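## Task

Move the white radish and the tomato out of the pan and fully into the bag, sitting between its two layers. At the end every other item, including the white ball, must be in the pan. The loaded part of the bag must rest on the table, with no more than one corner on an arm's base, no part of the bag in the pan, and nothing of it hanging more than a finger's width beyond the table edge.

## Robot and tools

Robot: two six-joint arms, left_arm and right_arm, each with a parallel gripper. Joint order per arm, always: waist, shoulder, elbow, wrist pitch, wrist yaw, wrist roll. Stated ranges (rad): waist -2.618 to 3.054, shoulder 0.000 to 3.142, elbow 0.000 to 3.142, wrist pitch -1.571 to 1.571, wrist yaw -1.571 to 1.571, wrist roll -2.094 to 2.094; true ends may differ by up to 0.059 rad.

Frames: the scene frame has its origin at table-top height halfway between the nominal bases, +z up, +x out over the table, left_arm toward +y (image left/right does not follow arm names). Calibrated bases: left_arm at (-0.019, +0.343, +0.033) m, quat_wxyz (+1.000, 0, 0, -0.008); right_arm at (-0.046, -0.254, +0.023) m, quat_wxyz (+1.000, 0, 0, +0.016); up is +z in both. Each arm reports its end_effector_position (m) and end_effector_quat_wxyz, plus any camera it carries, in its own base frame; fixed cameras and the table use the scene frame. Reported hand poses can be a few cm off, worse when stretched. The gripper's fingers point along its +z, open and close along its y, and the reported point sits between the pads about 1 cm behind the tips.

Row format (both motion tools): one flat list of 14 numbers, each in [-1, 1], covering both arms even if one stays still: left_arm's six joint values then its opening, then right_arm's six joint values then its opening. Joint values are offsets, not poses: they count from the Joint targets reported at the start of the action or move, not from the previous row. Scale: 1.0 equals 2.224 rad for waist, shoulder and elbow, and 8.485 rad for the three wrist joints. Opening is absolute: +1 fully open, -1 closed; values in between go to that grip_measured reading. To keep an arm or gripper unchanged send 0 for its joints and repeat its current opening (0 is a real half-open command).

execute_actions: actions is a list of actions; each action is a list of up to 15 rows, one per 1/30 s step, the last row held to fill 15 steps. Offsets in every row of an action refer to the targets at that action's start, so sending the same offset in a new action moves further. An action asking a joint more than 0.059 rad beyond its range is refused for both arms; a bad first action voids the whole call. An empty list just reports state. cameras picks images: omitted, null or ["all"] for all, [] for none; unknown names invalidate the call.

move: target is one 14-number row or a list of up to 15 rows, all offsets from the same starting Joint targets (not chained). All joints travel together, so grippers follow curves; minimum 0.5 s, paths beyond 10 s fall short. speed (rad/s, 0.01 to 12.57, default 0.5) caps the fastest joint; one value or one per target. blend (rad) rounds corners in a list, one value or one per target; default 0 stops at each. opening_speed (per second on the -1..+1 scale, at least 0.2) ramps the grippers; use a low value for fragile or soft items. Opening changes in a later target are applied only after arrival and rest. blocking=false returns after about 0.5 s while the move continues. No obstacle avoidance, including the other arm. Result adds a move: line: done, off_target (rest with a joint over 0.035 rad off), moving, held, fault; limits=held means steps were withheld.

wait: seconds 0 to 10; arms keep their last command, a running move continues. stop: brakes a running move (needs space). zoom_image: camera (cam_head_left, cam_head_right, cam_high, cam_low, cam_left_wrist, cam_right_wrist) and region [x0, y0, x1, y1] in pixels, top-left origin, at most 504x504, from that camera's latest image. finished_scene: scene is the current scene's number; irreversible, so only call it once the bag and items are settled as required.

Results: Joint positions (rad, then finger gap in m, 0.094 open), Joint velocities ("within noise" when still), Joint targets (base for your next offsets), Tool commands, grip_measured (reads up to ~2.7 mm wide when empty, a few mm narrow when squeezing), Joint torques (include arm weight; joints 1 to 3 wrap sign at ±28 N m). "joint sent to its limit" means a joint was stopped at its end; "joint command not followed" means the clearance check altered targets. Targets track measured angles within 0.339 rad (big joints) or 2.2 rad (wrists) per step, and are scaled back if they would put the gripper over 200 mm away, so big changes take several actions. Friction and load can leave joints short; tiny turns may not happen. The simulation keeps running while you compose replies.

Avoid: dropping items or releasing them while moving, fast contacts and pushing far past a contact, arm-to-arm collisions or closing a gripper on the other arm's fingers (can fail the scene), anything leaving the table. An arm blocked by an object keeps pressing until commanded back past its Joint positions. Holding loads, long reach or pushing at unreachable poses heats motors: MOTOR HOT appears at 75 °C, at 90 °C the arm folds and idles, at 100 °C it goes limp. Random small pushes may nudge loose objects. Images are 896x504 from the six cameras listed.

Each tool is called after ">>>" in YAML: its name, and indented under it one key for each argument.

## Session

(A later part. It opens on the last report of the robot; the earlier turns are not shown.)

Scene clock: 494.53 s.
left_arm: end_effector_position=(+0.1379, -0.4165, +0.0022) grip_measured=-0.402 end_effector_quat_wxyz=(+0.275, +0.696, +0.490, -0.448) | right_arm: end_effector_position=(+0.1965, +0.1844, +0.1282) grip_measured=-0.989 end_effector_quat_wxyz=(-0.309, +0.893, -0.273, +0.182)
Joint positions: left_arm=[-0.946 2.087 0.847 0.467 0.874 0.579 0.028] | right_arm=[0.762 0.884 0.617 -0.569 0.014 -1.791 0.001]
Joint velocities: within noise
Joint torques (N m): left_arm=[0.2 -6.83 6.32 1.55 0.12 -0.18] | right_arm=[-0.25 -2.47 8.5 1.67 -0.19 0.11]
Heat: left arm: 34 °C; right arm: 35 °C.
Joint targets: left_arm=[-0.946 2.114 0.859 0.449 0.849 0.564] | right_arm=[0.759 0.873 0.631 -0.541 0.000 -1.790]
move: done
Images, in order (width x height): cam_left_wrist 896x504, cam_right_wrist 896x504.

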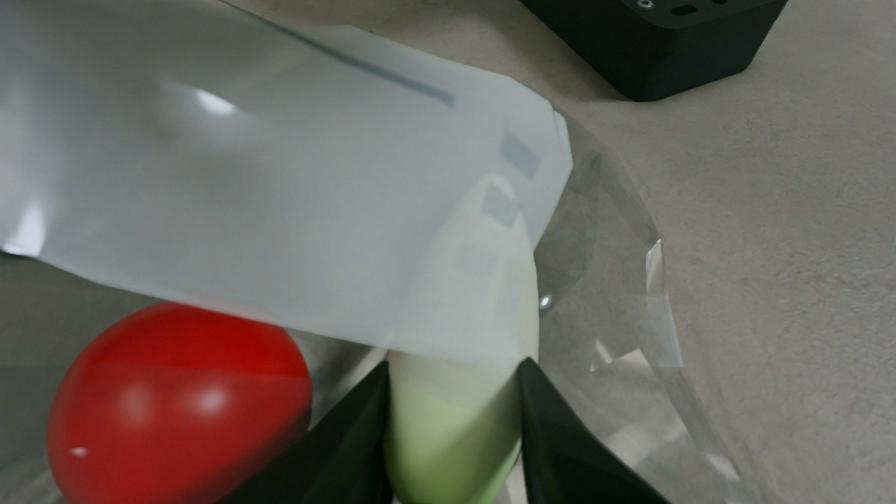

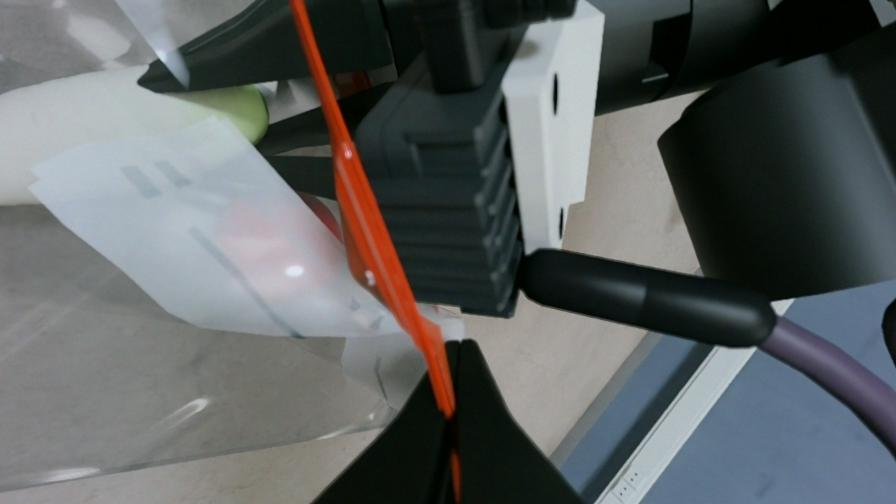

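>>> move:
  target:
    - [0,0.014,0,0,0,0,-0.7,0,-0.02,0,0.003,0,0,-1]
    - [0,0.014,0,0,0,0,0.0,0,-0.02,0,0.003,0,0,-1]
  speed: 0.15
  opening_speed: 0.6
  cameras: ["cam_left_wrist","cam_right_wrist"]

Scene clock: 501.97 s.
left_arm: end_effector_position=(+0.1372, -0.4153, -0.0110) grip_measured=-0.002 end_effector_quat_wxyz=(+0.262, +0.694, +0.499, -0.448) | right_arm: end_effector_position=(+0.1994, +0.1879, +0.1446) grip_measured=-0.989 end_effector_quat_wxyz=(-0.340, +0.879, -0.269, +0.198)
Joint positions: left_arm=[-0.946 2.126 0.854 0.471 0.873 0.575 0.047] | right_arm=[0.762 0.84 0.617 -0.538 0.011 -1.791 0.001]
Joint velocities: within noise
Joint torques (N m): left_arm=[0.2 -7.64 5.38 1.46 0.14 -0.14] | right_arm=[-0.25 -2.29 8.58 1.68 -0.17 0.1]
Heat: left arm: 34 °C; right arm: 35 °C.
Joint targets: left_arm=[-0.946 2.146 0.859 0.448 0.849 0.564] | right_arm=[0.759 0.828 0.631 -0.515 0.000 -1.790]
move: done; target 2's new numbers were sent with left_arm's wrist pitch 0.041 rad from that target
Images, in order (width x height): cam_left_wrist 896x504, cam_right_wrist 896x504.

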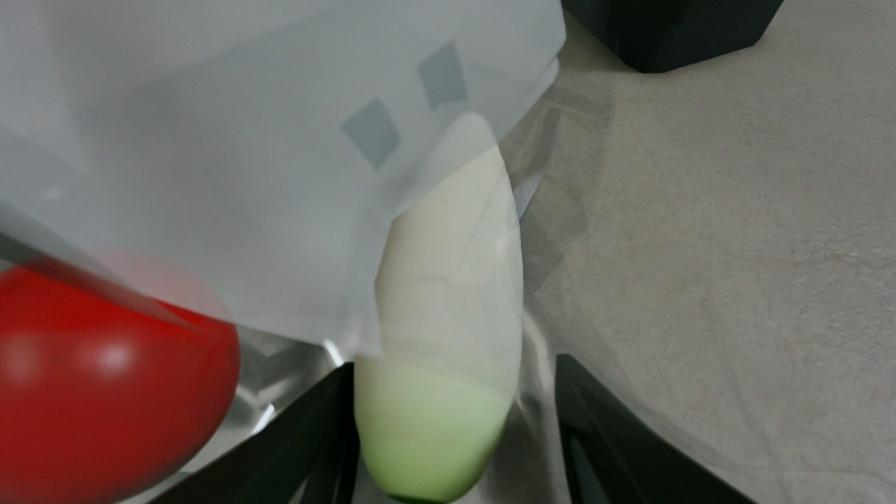

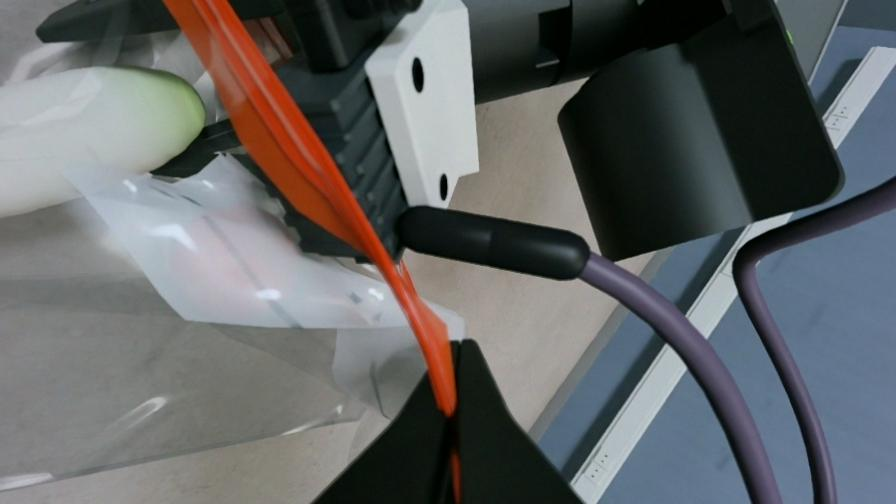

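>>> move:
  target:
    - [0.0832,0,-0.1039,0.0461,0.0296,0.0094,0.05,0,0,0,0,0,0,-1]
    - [0.1371,-0.0387,-0.1722,0.0552,0.0296,0.0094,0.05,0,0,0,0,0,0,-1]
  speed: 0.25
  blend: 0.02
  cameras: ["cam_left_wrist","cam_right_wrist"]

Scene clock: 505.00 s.
left_arm: end_effector_position=(+0.1647, -0.3146, -0.0012) grip_measured=+0.048 end_effector_quat_wxyz=(+0.361, +0.639, +0.490, -0.470) | right_arm: end_effector_position=(+0.1996, +0.1883, +0.1451) grip_measured=-0.989 end_effector_quat_wxyz=(-0.342, +0.879, -0.268, +0.198)
Joint positions: left_arm=[-0.646 2.084 0.483 0.91 1.087 0.632 0.049] | right_arm=[0.762 0.84 0.617 -0.536 0.01 -1.791 0.001]
Joint velocities: within noise
Joint torques (N m): left_arm=[0.57 -9.01 2.13 1.79 0.49 0.06] | right_arm=[-0.25 -2.26 8.58 1.69 -0.16 0.11]
Heat: left arm: 34 °C; right arm: 35 °C.
Joint targets: left_arm=[-0.641 2.059 0.475 0.917 1.100 0.644] | right_arm=[0.759 0.828 0.631 -0.516 0.000 -1.790]
move: done
Images, in order (width x height): cam_left_wrist 896x504, cam_right_wrist 896x504.

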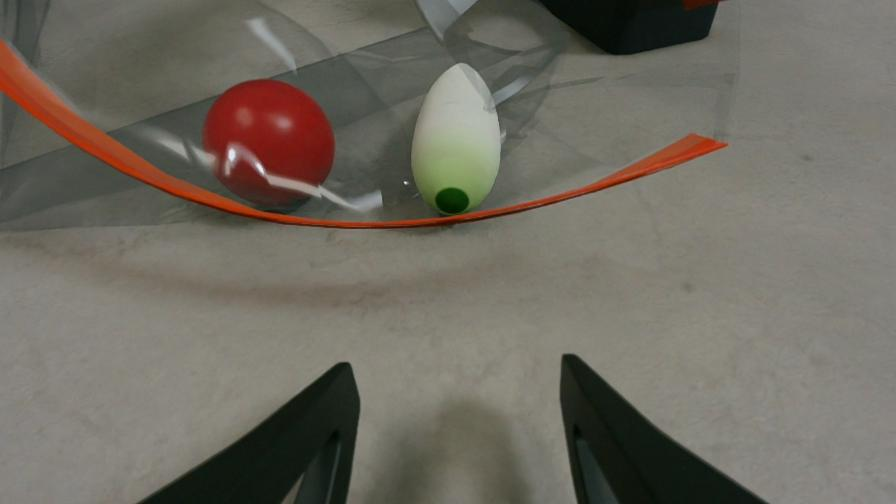

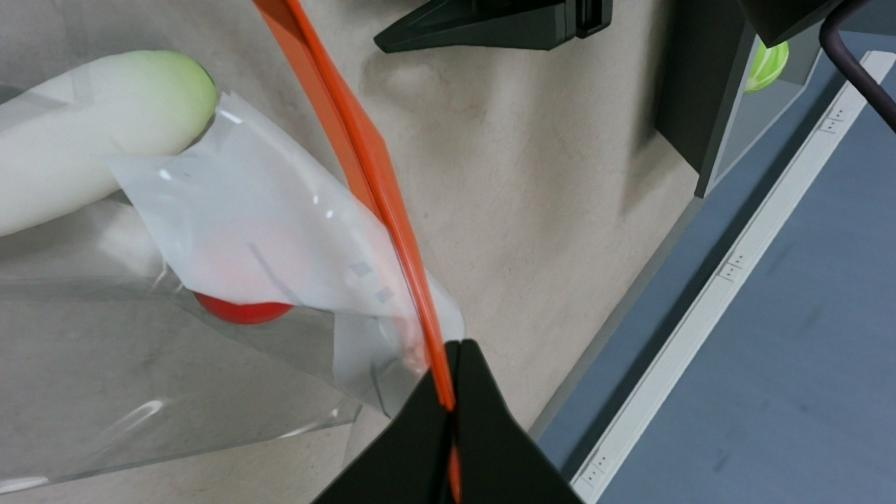

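>>> move:
  target:
    - [0.02,-0.22,0,0,0,0,-0.5,0,0,0,0,0,0,-1]
    - [0.288,-0.2626,0.34,-0.2207,-0.1296,-0.0759,-1,0,0,0,0,0,0,-1]
  speed: 0.8
  cameras: ["cam_head_left","cam_right_wrist","cam_high"]

Scene clock: 509.83 s.
left_arm: end_effector_position=(+0.3351, -0.0042, +0.1349) grip_measured=-0.985 end_effector_quat_wxyz=(+0.173, +0.010, +0.985, -0.007) | right_arm: end_effector_position=(+0.1996, +0.1883, +0.1451) grip_measured=-0.989 end_effector_quat_wxyz=(-0.342, +0.879, -0.268, +0.198)
Joint positions: left_arm=[-0.004 1.493 1.211 -0.942 0.017 0.012 0.001] | right_arm=[0.762 0.84 0.617 -0.536 0.01 -1.791 0.001]
Joint velocities: within noise
Joint torques (N m): left_arm=[0.44 -7.42 9.7 1.05 -0.12 -0.15] | right_arm=[-0.27 -2.28 8.57 1.69 -0.16 0.1]
Heat: left arm: 34 °C; right arm: 36 °C.
Joint targets: left_arm=[-0.001 1.475 1.232 -0.956 0.001 0.000] | right_arm=[0.759 0.828 0.631 -0.516 0.000 -1.790]
move: done
Images, in order (width x height): cam_head_left 896x504, cam_high 896x504, cam_right_wrist 896x504.

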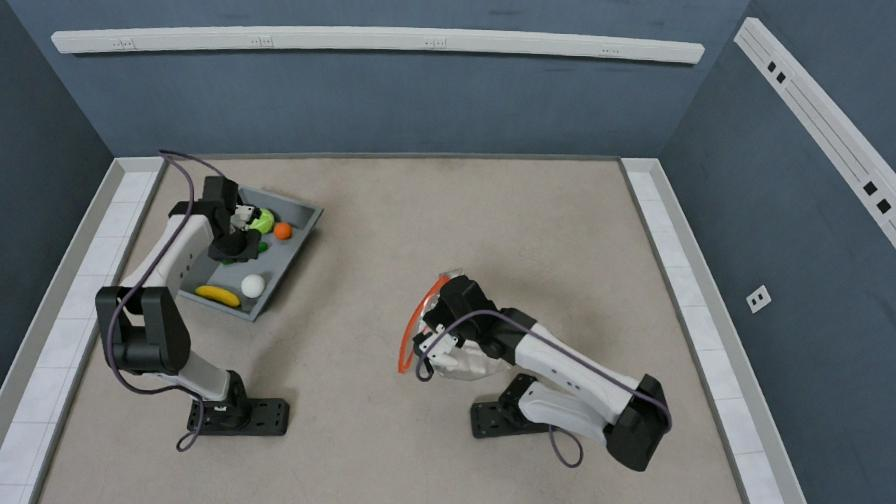

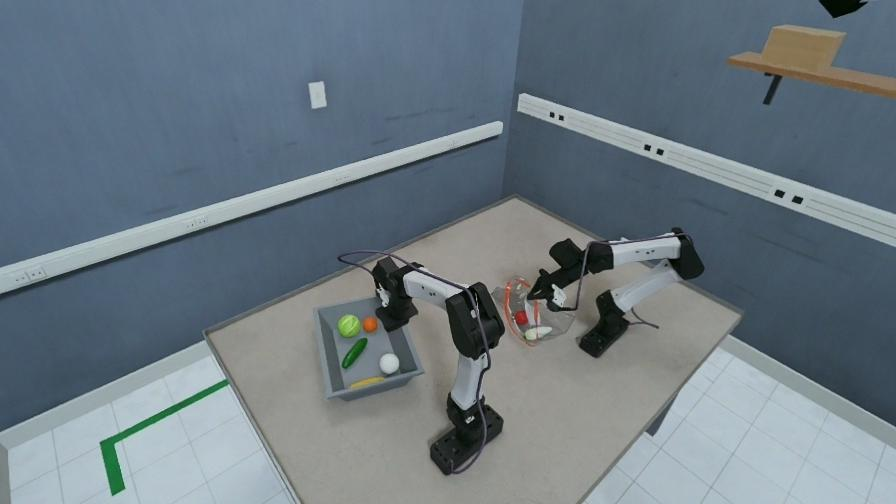

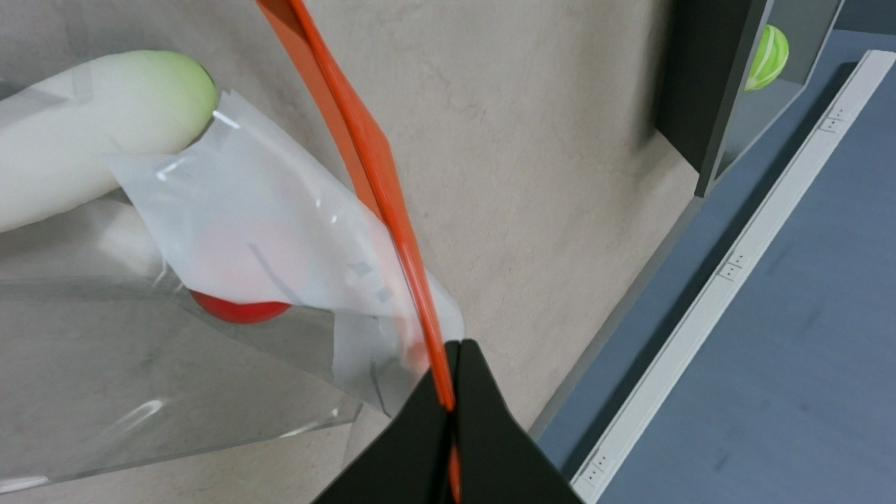

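>>> move:
  target: [0,0,0,0,0,0,-1,0.0443,0.2914,-0.0728,0.0734,0,0,-1]
  speed: 0.35
  cameras: ["cam_head_left","cam_right_wrist","cam_high"]

>>> zoom_image:
  camera: "cam_high"
  region: [470, 250, 610, 370]

Scene clock: 512.80 s.
left_arm: end_effector_position=(+0.3350, -0.0041, +0.1349) grip_measured=-0.985 end_effector_quat_wxyz=(+0.172, +0.009, +0.985, -0.007) | right_arm: end_effector_position=(+0.2174, +0.2455, +0.0096) grip_measured=-0.989 end_effector_quat_wxyz=(-0.289, +0.916, -0.235, +0.152)
Joint positions: left_arm=[-0.004 1.493 1.211 -0.942 0.016 0.012 0.001] | right_arm=[0.851 1.467 0.471 0.089 0.01 -1.791 0.001]
Joint velocities: within noise
Joint torques (N m): left_arm=[0.46 -7.41 9.76 1.04 -0.13 -0.17] | right_arm=[0.68 -3.74 5.31 1.5 -0.16 0.1]
Heat: left arm: 34 °C; right arm: 35 °C.
Joint targets: left_arm=[-0.001 1.475 1.232 -0.956 0.001 0.000] | right_arm=[0.858 1.476 0.469 0.107 0.000 -1.790]
move: done
Images, in order (width x height): cam_head_left 896x504, cam_high 896x504, cam_right_wrist 896x504.

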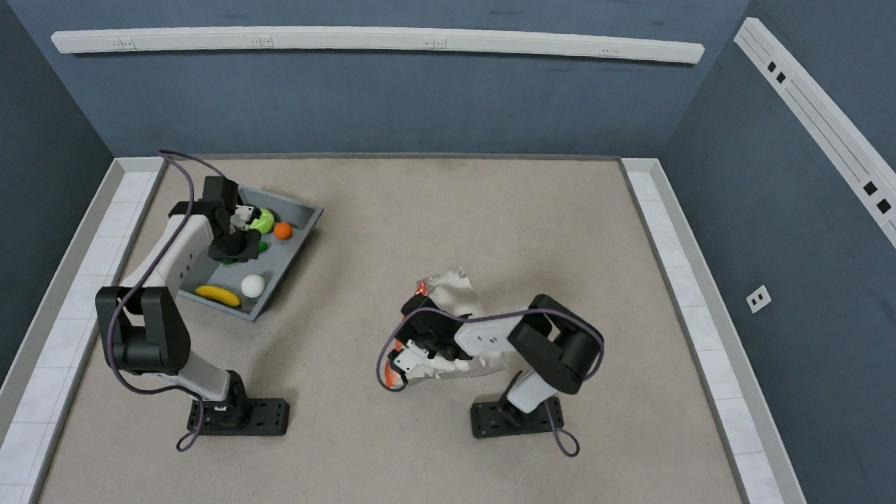

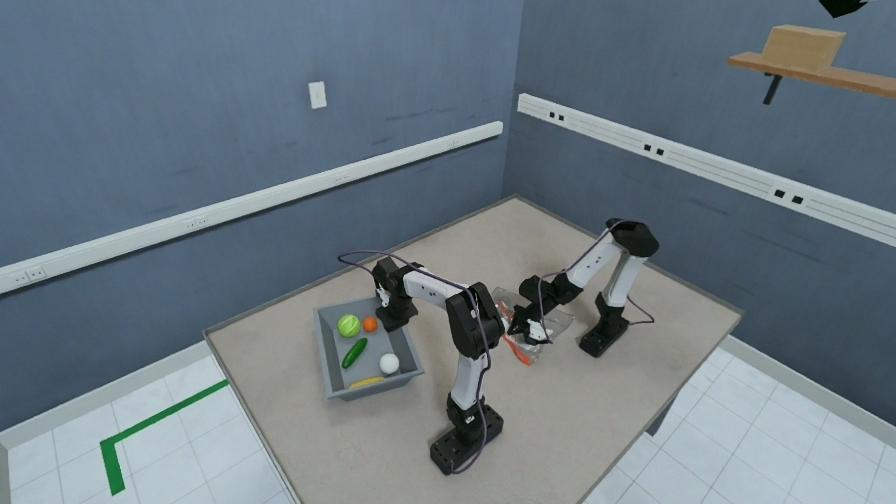

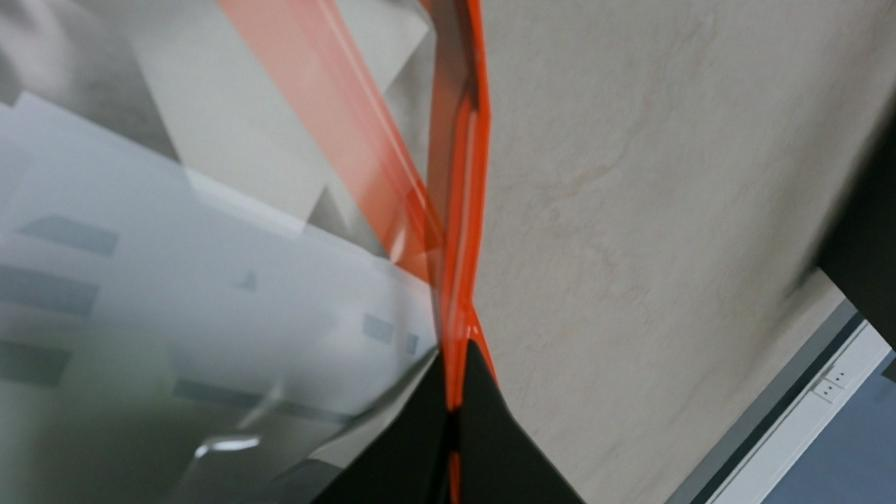

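Scaled by 3.600 from the camera's 896x504 image, which has a finer 1280x720 frame.

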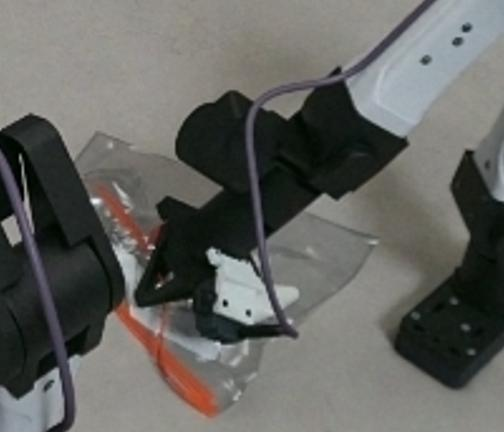

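>>> move:
  target:
    - [0,0,0,0,0,0,-1,0.004,0.02,0.004,0,0,0,-1]
    - [0,0,0,0,0,0,-1,0.004,0.02,0.004,0,0,0,-0.4]
  speed: 0.2
  opening_speed: 0.6
  cameras: ["cam_right_wrist"]

>>> move:
  target: [0,0,0,0,0,0,-1,0,-0.13,0,0,0,0,-0.4]
  speed: 0.25
  cameras: ["cam_right_wrist"]

Scene clock: 515.07 s.
left_arm: end_effector_position=(+0.3350, -0.0041, +0.1349) grip_measured=-0.985 end_effector_quat_wxyz=(+0.172, +0.009, +0.985, -0.007) | right_arm: end_effector_position=(+0.2156, +0.2479, +0.0008) grip_measured=-0.402 end_effector_quat_wxyz=(-0.283, +0.919, -0.232, +0.147)
Joint positions: left_arm=[-0.004 1.493 1.211 -0.942 0.016 0.012 0.001] | right_arm=[0.86 1.508 0.471 0.115 0.009 -1.791 0.028]
Joint velocities: within noise
Joint torques (N m): left_arm=[0.49 -7.43 9.73 1.04 -0.12 -0.15] | right_arm=[0.66 -3.63 6 1.21 -0.16 0.1]
Heat: left arm: 34 °C; right arm: 35 °C.
Joint targets: left_arm=[-0.001 1.475 1.232 -0.956 0.001 0.000] | right_arm=[0.867 1.521 0.478 0.107 0.000 -1.790]
move: done
Images, in order (width x height): cam_right_wrist 896x504.

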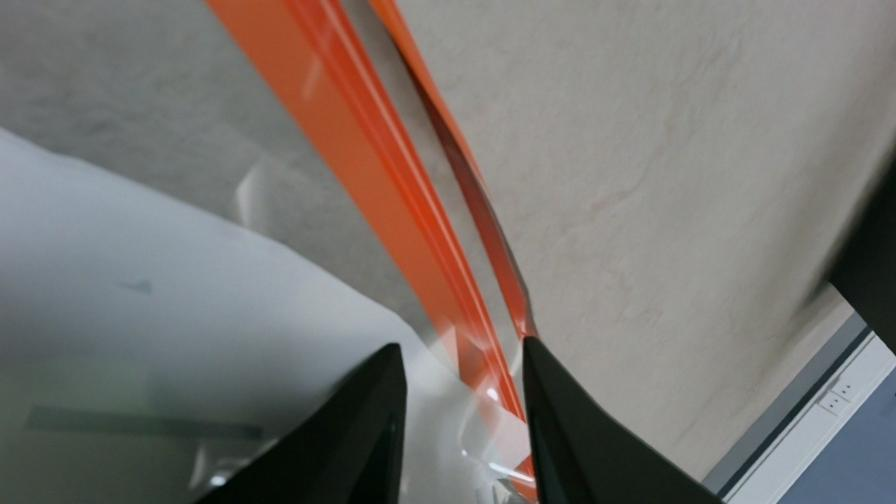

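Scene clock: 516.60 s.
left_arm: end_effector_position=(+0.3350, -0.0041, +0.1349) grip_measured=-0.985 end_effector_quat_wxyz=(+0.172, +0.009, +0.985, -0.007) | right_arm: end_effector_position=(+0.2265, +0.2606, +0.0803) grip_measured=-0.401 end_effector_quat_wxyz=(-0.384, +0.874, -0.221, +0.198)
Joint positions: left_arm=[-0.004 1.493 1.211 -0.942 0.016 0.012 0.001] | right_arm=[0.86 1.253 0.471 0.104 0.009 -1.791 0.028]
Joint velocities: within noise
Joint torques (N m): left_arm=[0.46 -7.43 9.7 1.04 -0.12 -0.14] | right_arm=[0.69 -5.5 7.13 1.61 -0.15 0.11]
Heat: left arm: 35 °C; right arm: 35 °C.
Joint targets: left_arm=[-0.001 1.475 1.232 -0.956 0.001 0.000] | right_arm=[0.867 1.232 0.478 0.107 0.000 -1.790]
move: done
Images, in order (width x height): cam_right_wrist 896x504.

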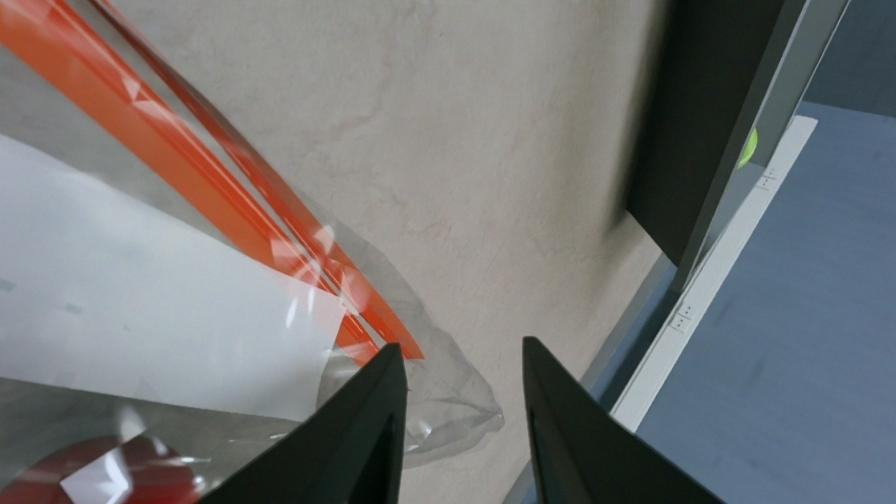

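>>> move:
  target: [0,0,0,0,0,0,-1,-0.4,-0.25,0,0,0,0,-0.4]
  speed: 0.8

>>> zoom_image:
  camera: "cam_head_left"
  region: [340, 220, 560, 420]

>>> zoom_image:
  camera: "cam_high"
  region: [460, 250, 620, 380]

Scene clock: 518.37 s.
left_arm: end_effector_position=(+0.3350, -0.0041, +0.1349) grip_measured=-0.985 end_effector_quat_wxyz=(+0.172, +0.009, +0.985, -0.007) | right_arm: end_effector_position=(+0.3112, -0.0061, +0.2601) grip_measured=-0.401 end_effector_quat_wxyz=(-0.411, +0.577, -0.472, +0.525)
Joint positions: left_arm=[-0.004 1.493 1.211 -0.942 0.016 0.012 0.001] | right_arm=[-0.017 0.68 0.471 0.098 0.005 -1.791 0.028]
Joint velocities: within noise
Joint torques (N m): left_arm=[0.46 -7.41 9.73 1.05 -0.11 -0.16] | right_arm=[-0.59 -0.95 8.35 1.99 -0.08 0.13]
Heat: left arm: 35 °C; right arm: 35 °C.
Joint targets: left_arm=[-0.001 1.475 1.232 -0.956 0.001 0.000] | right_arm=[-0.023 0.676 0.478 0.107 0.000 -1.790]
move: done

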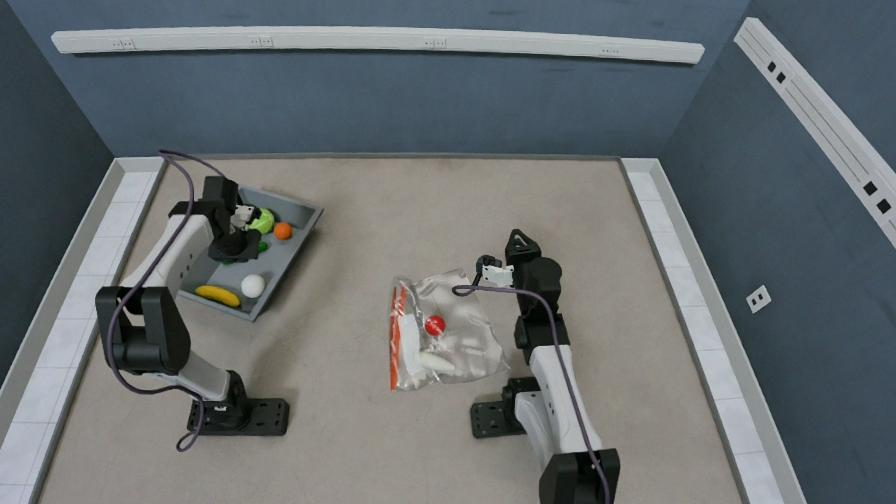

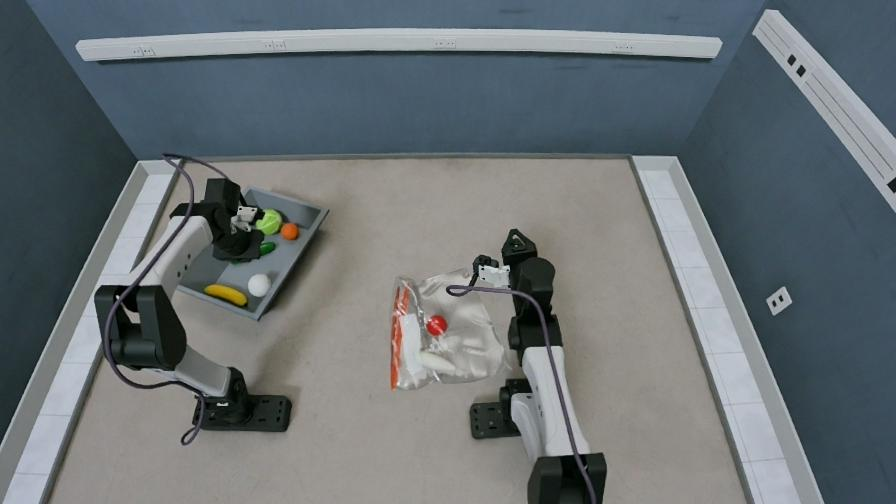

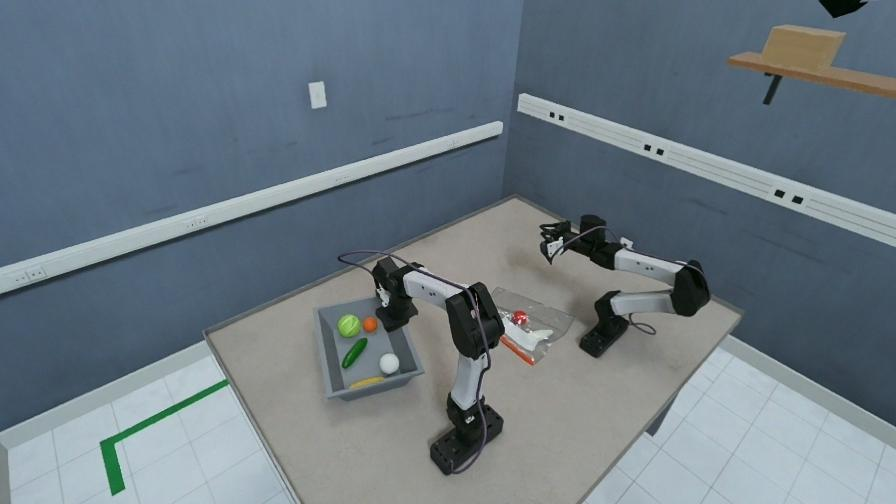

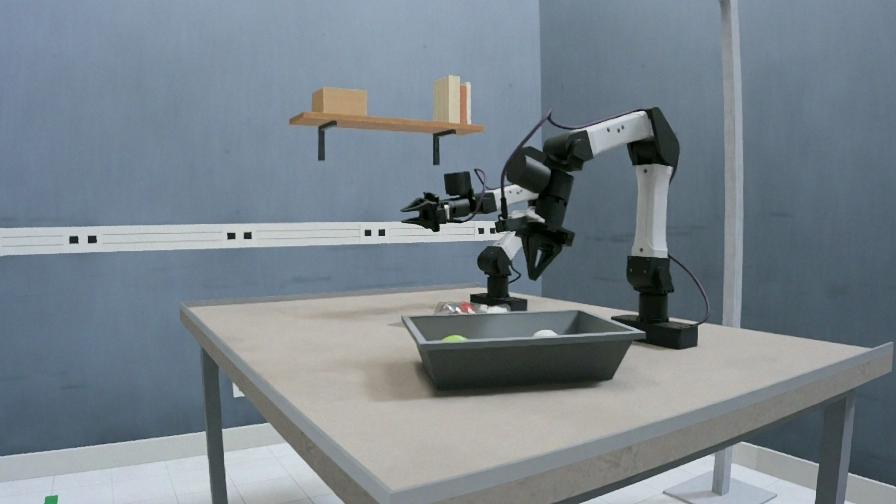

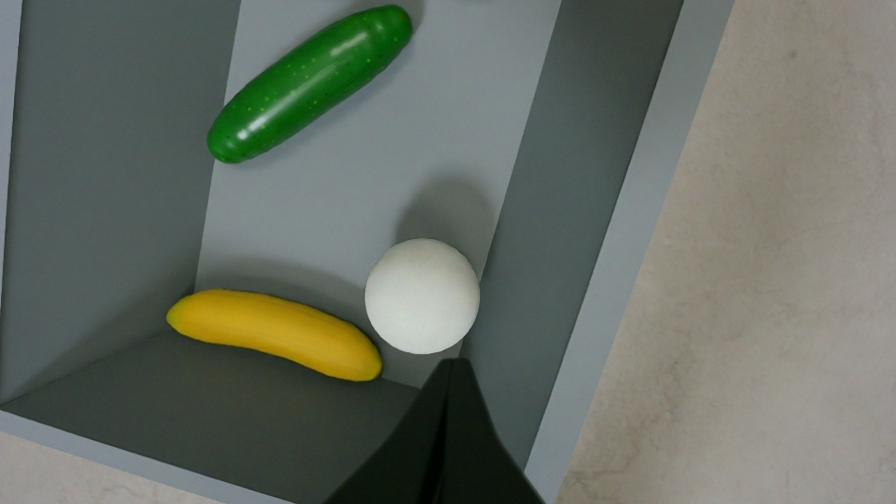

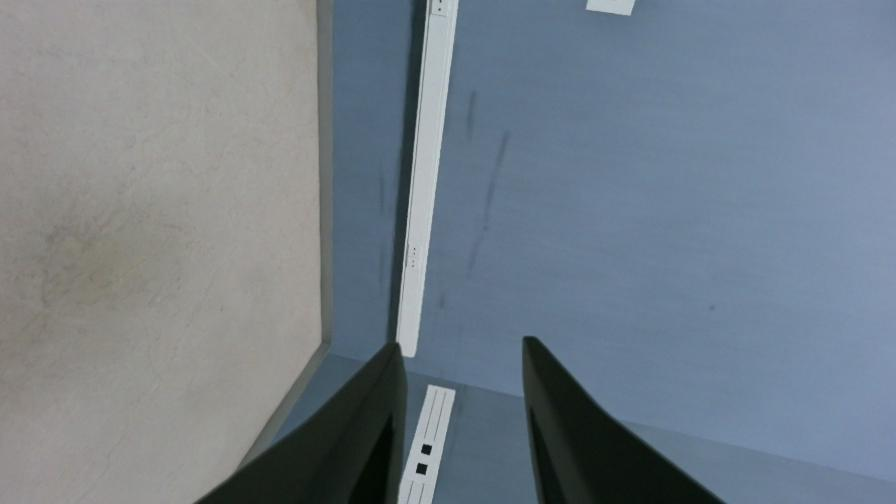

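Scaled by 2.291 from the camera's 896x504 image, which has a finer 1280x720 frame.

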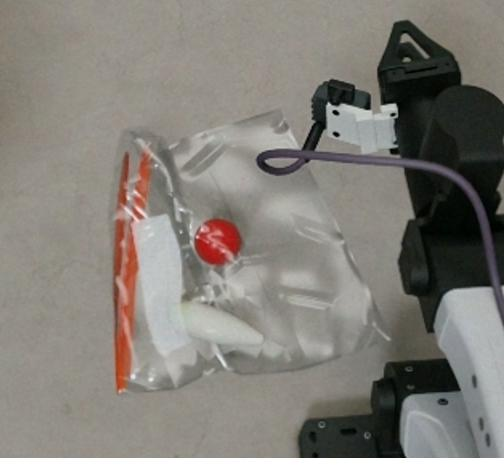

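Scaled by 3.150 from the camera's 896x504 image, which has a finer 1280x720 frame.

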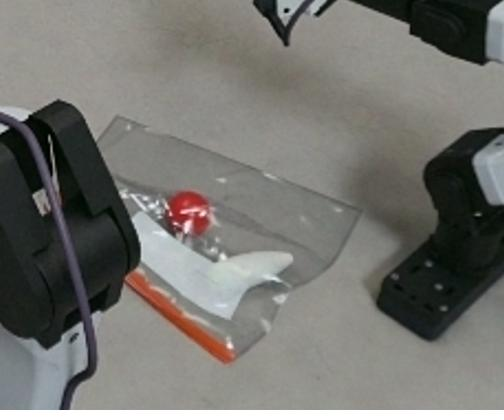

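>>> finished_scene:
  scene: 1

The scene is finished: the task was done.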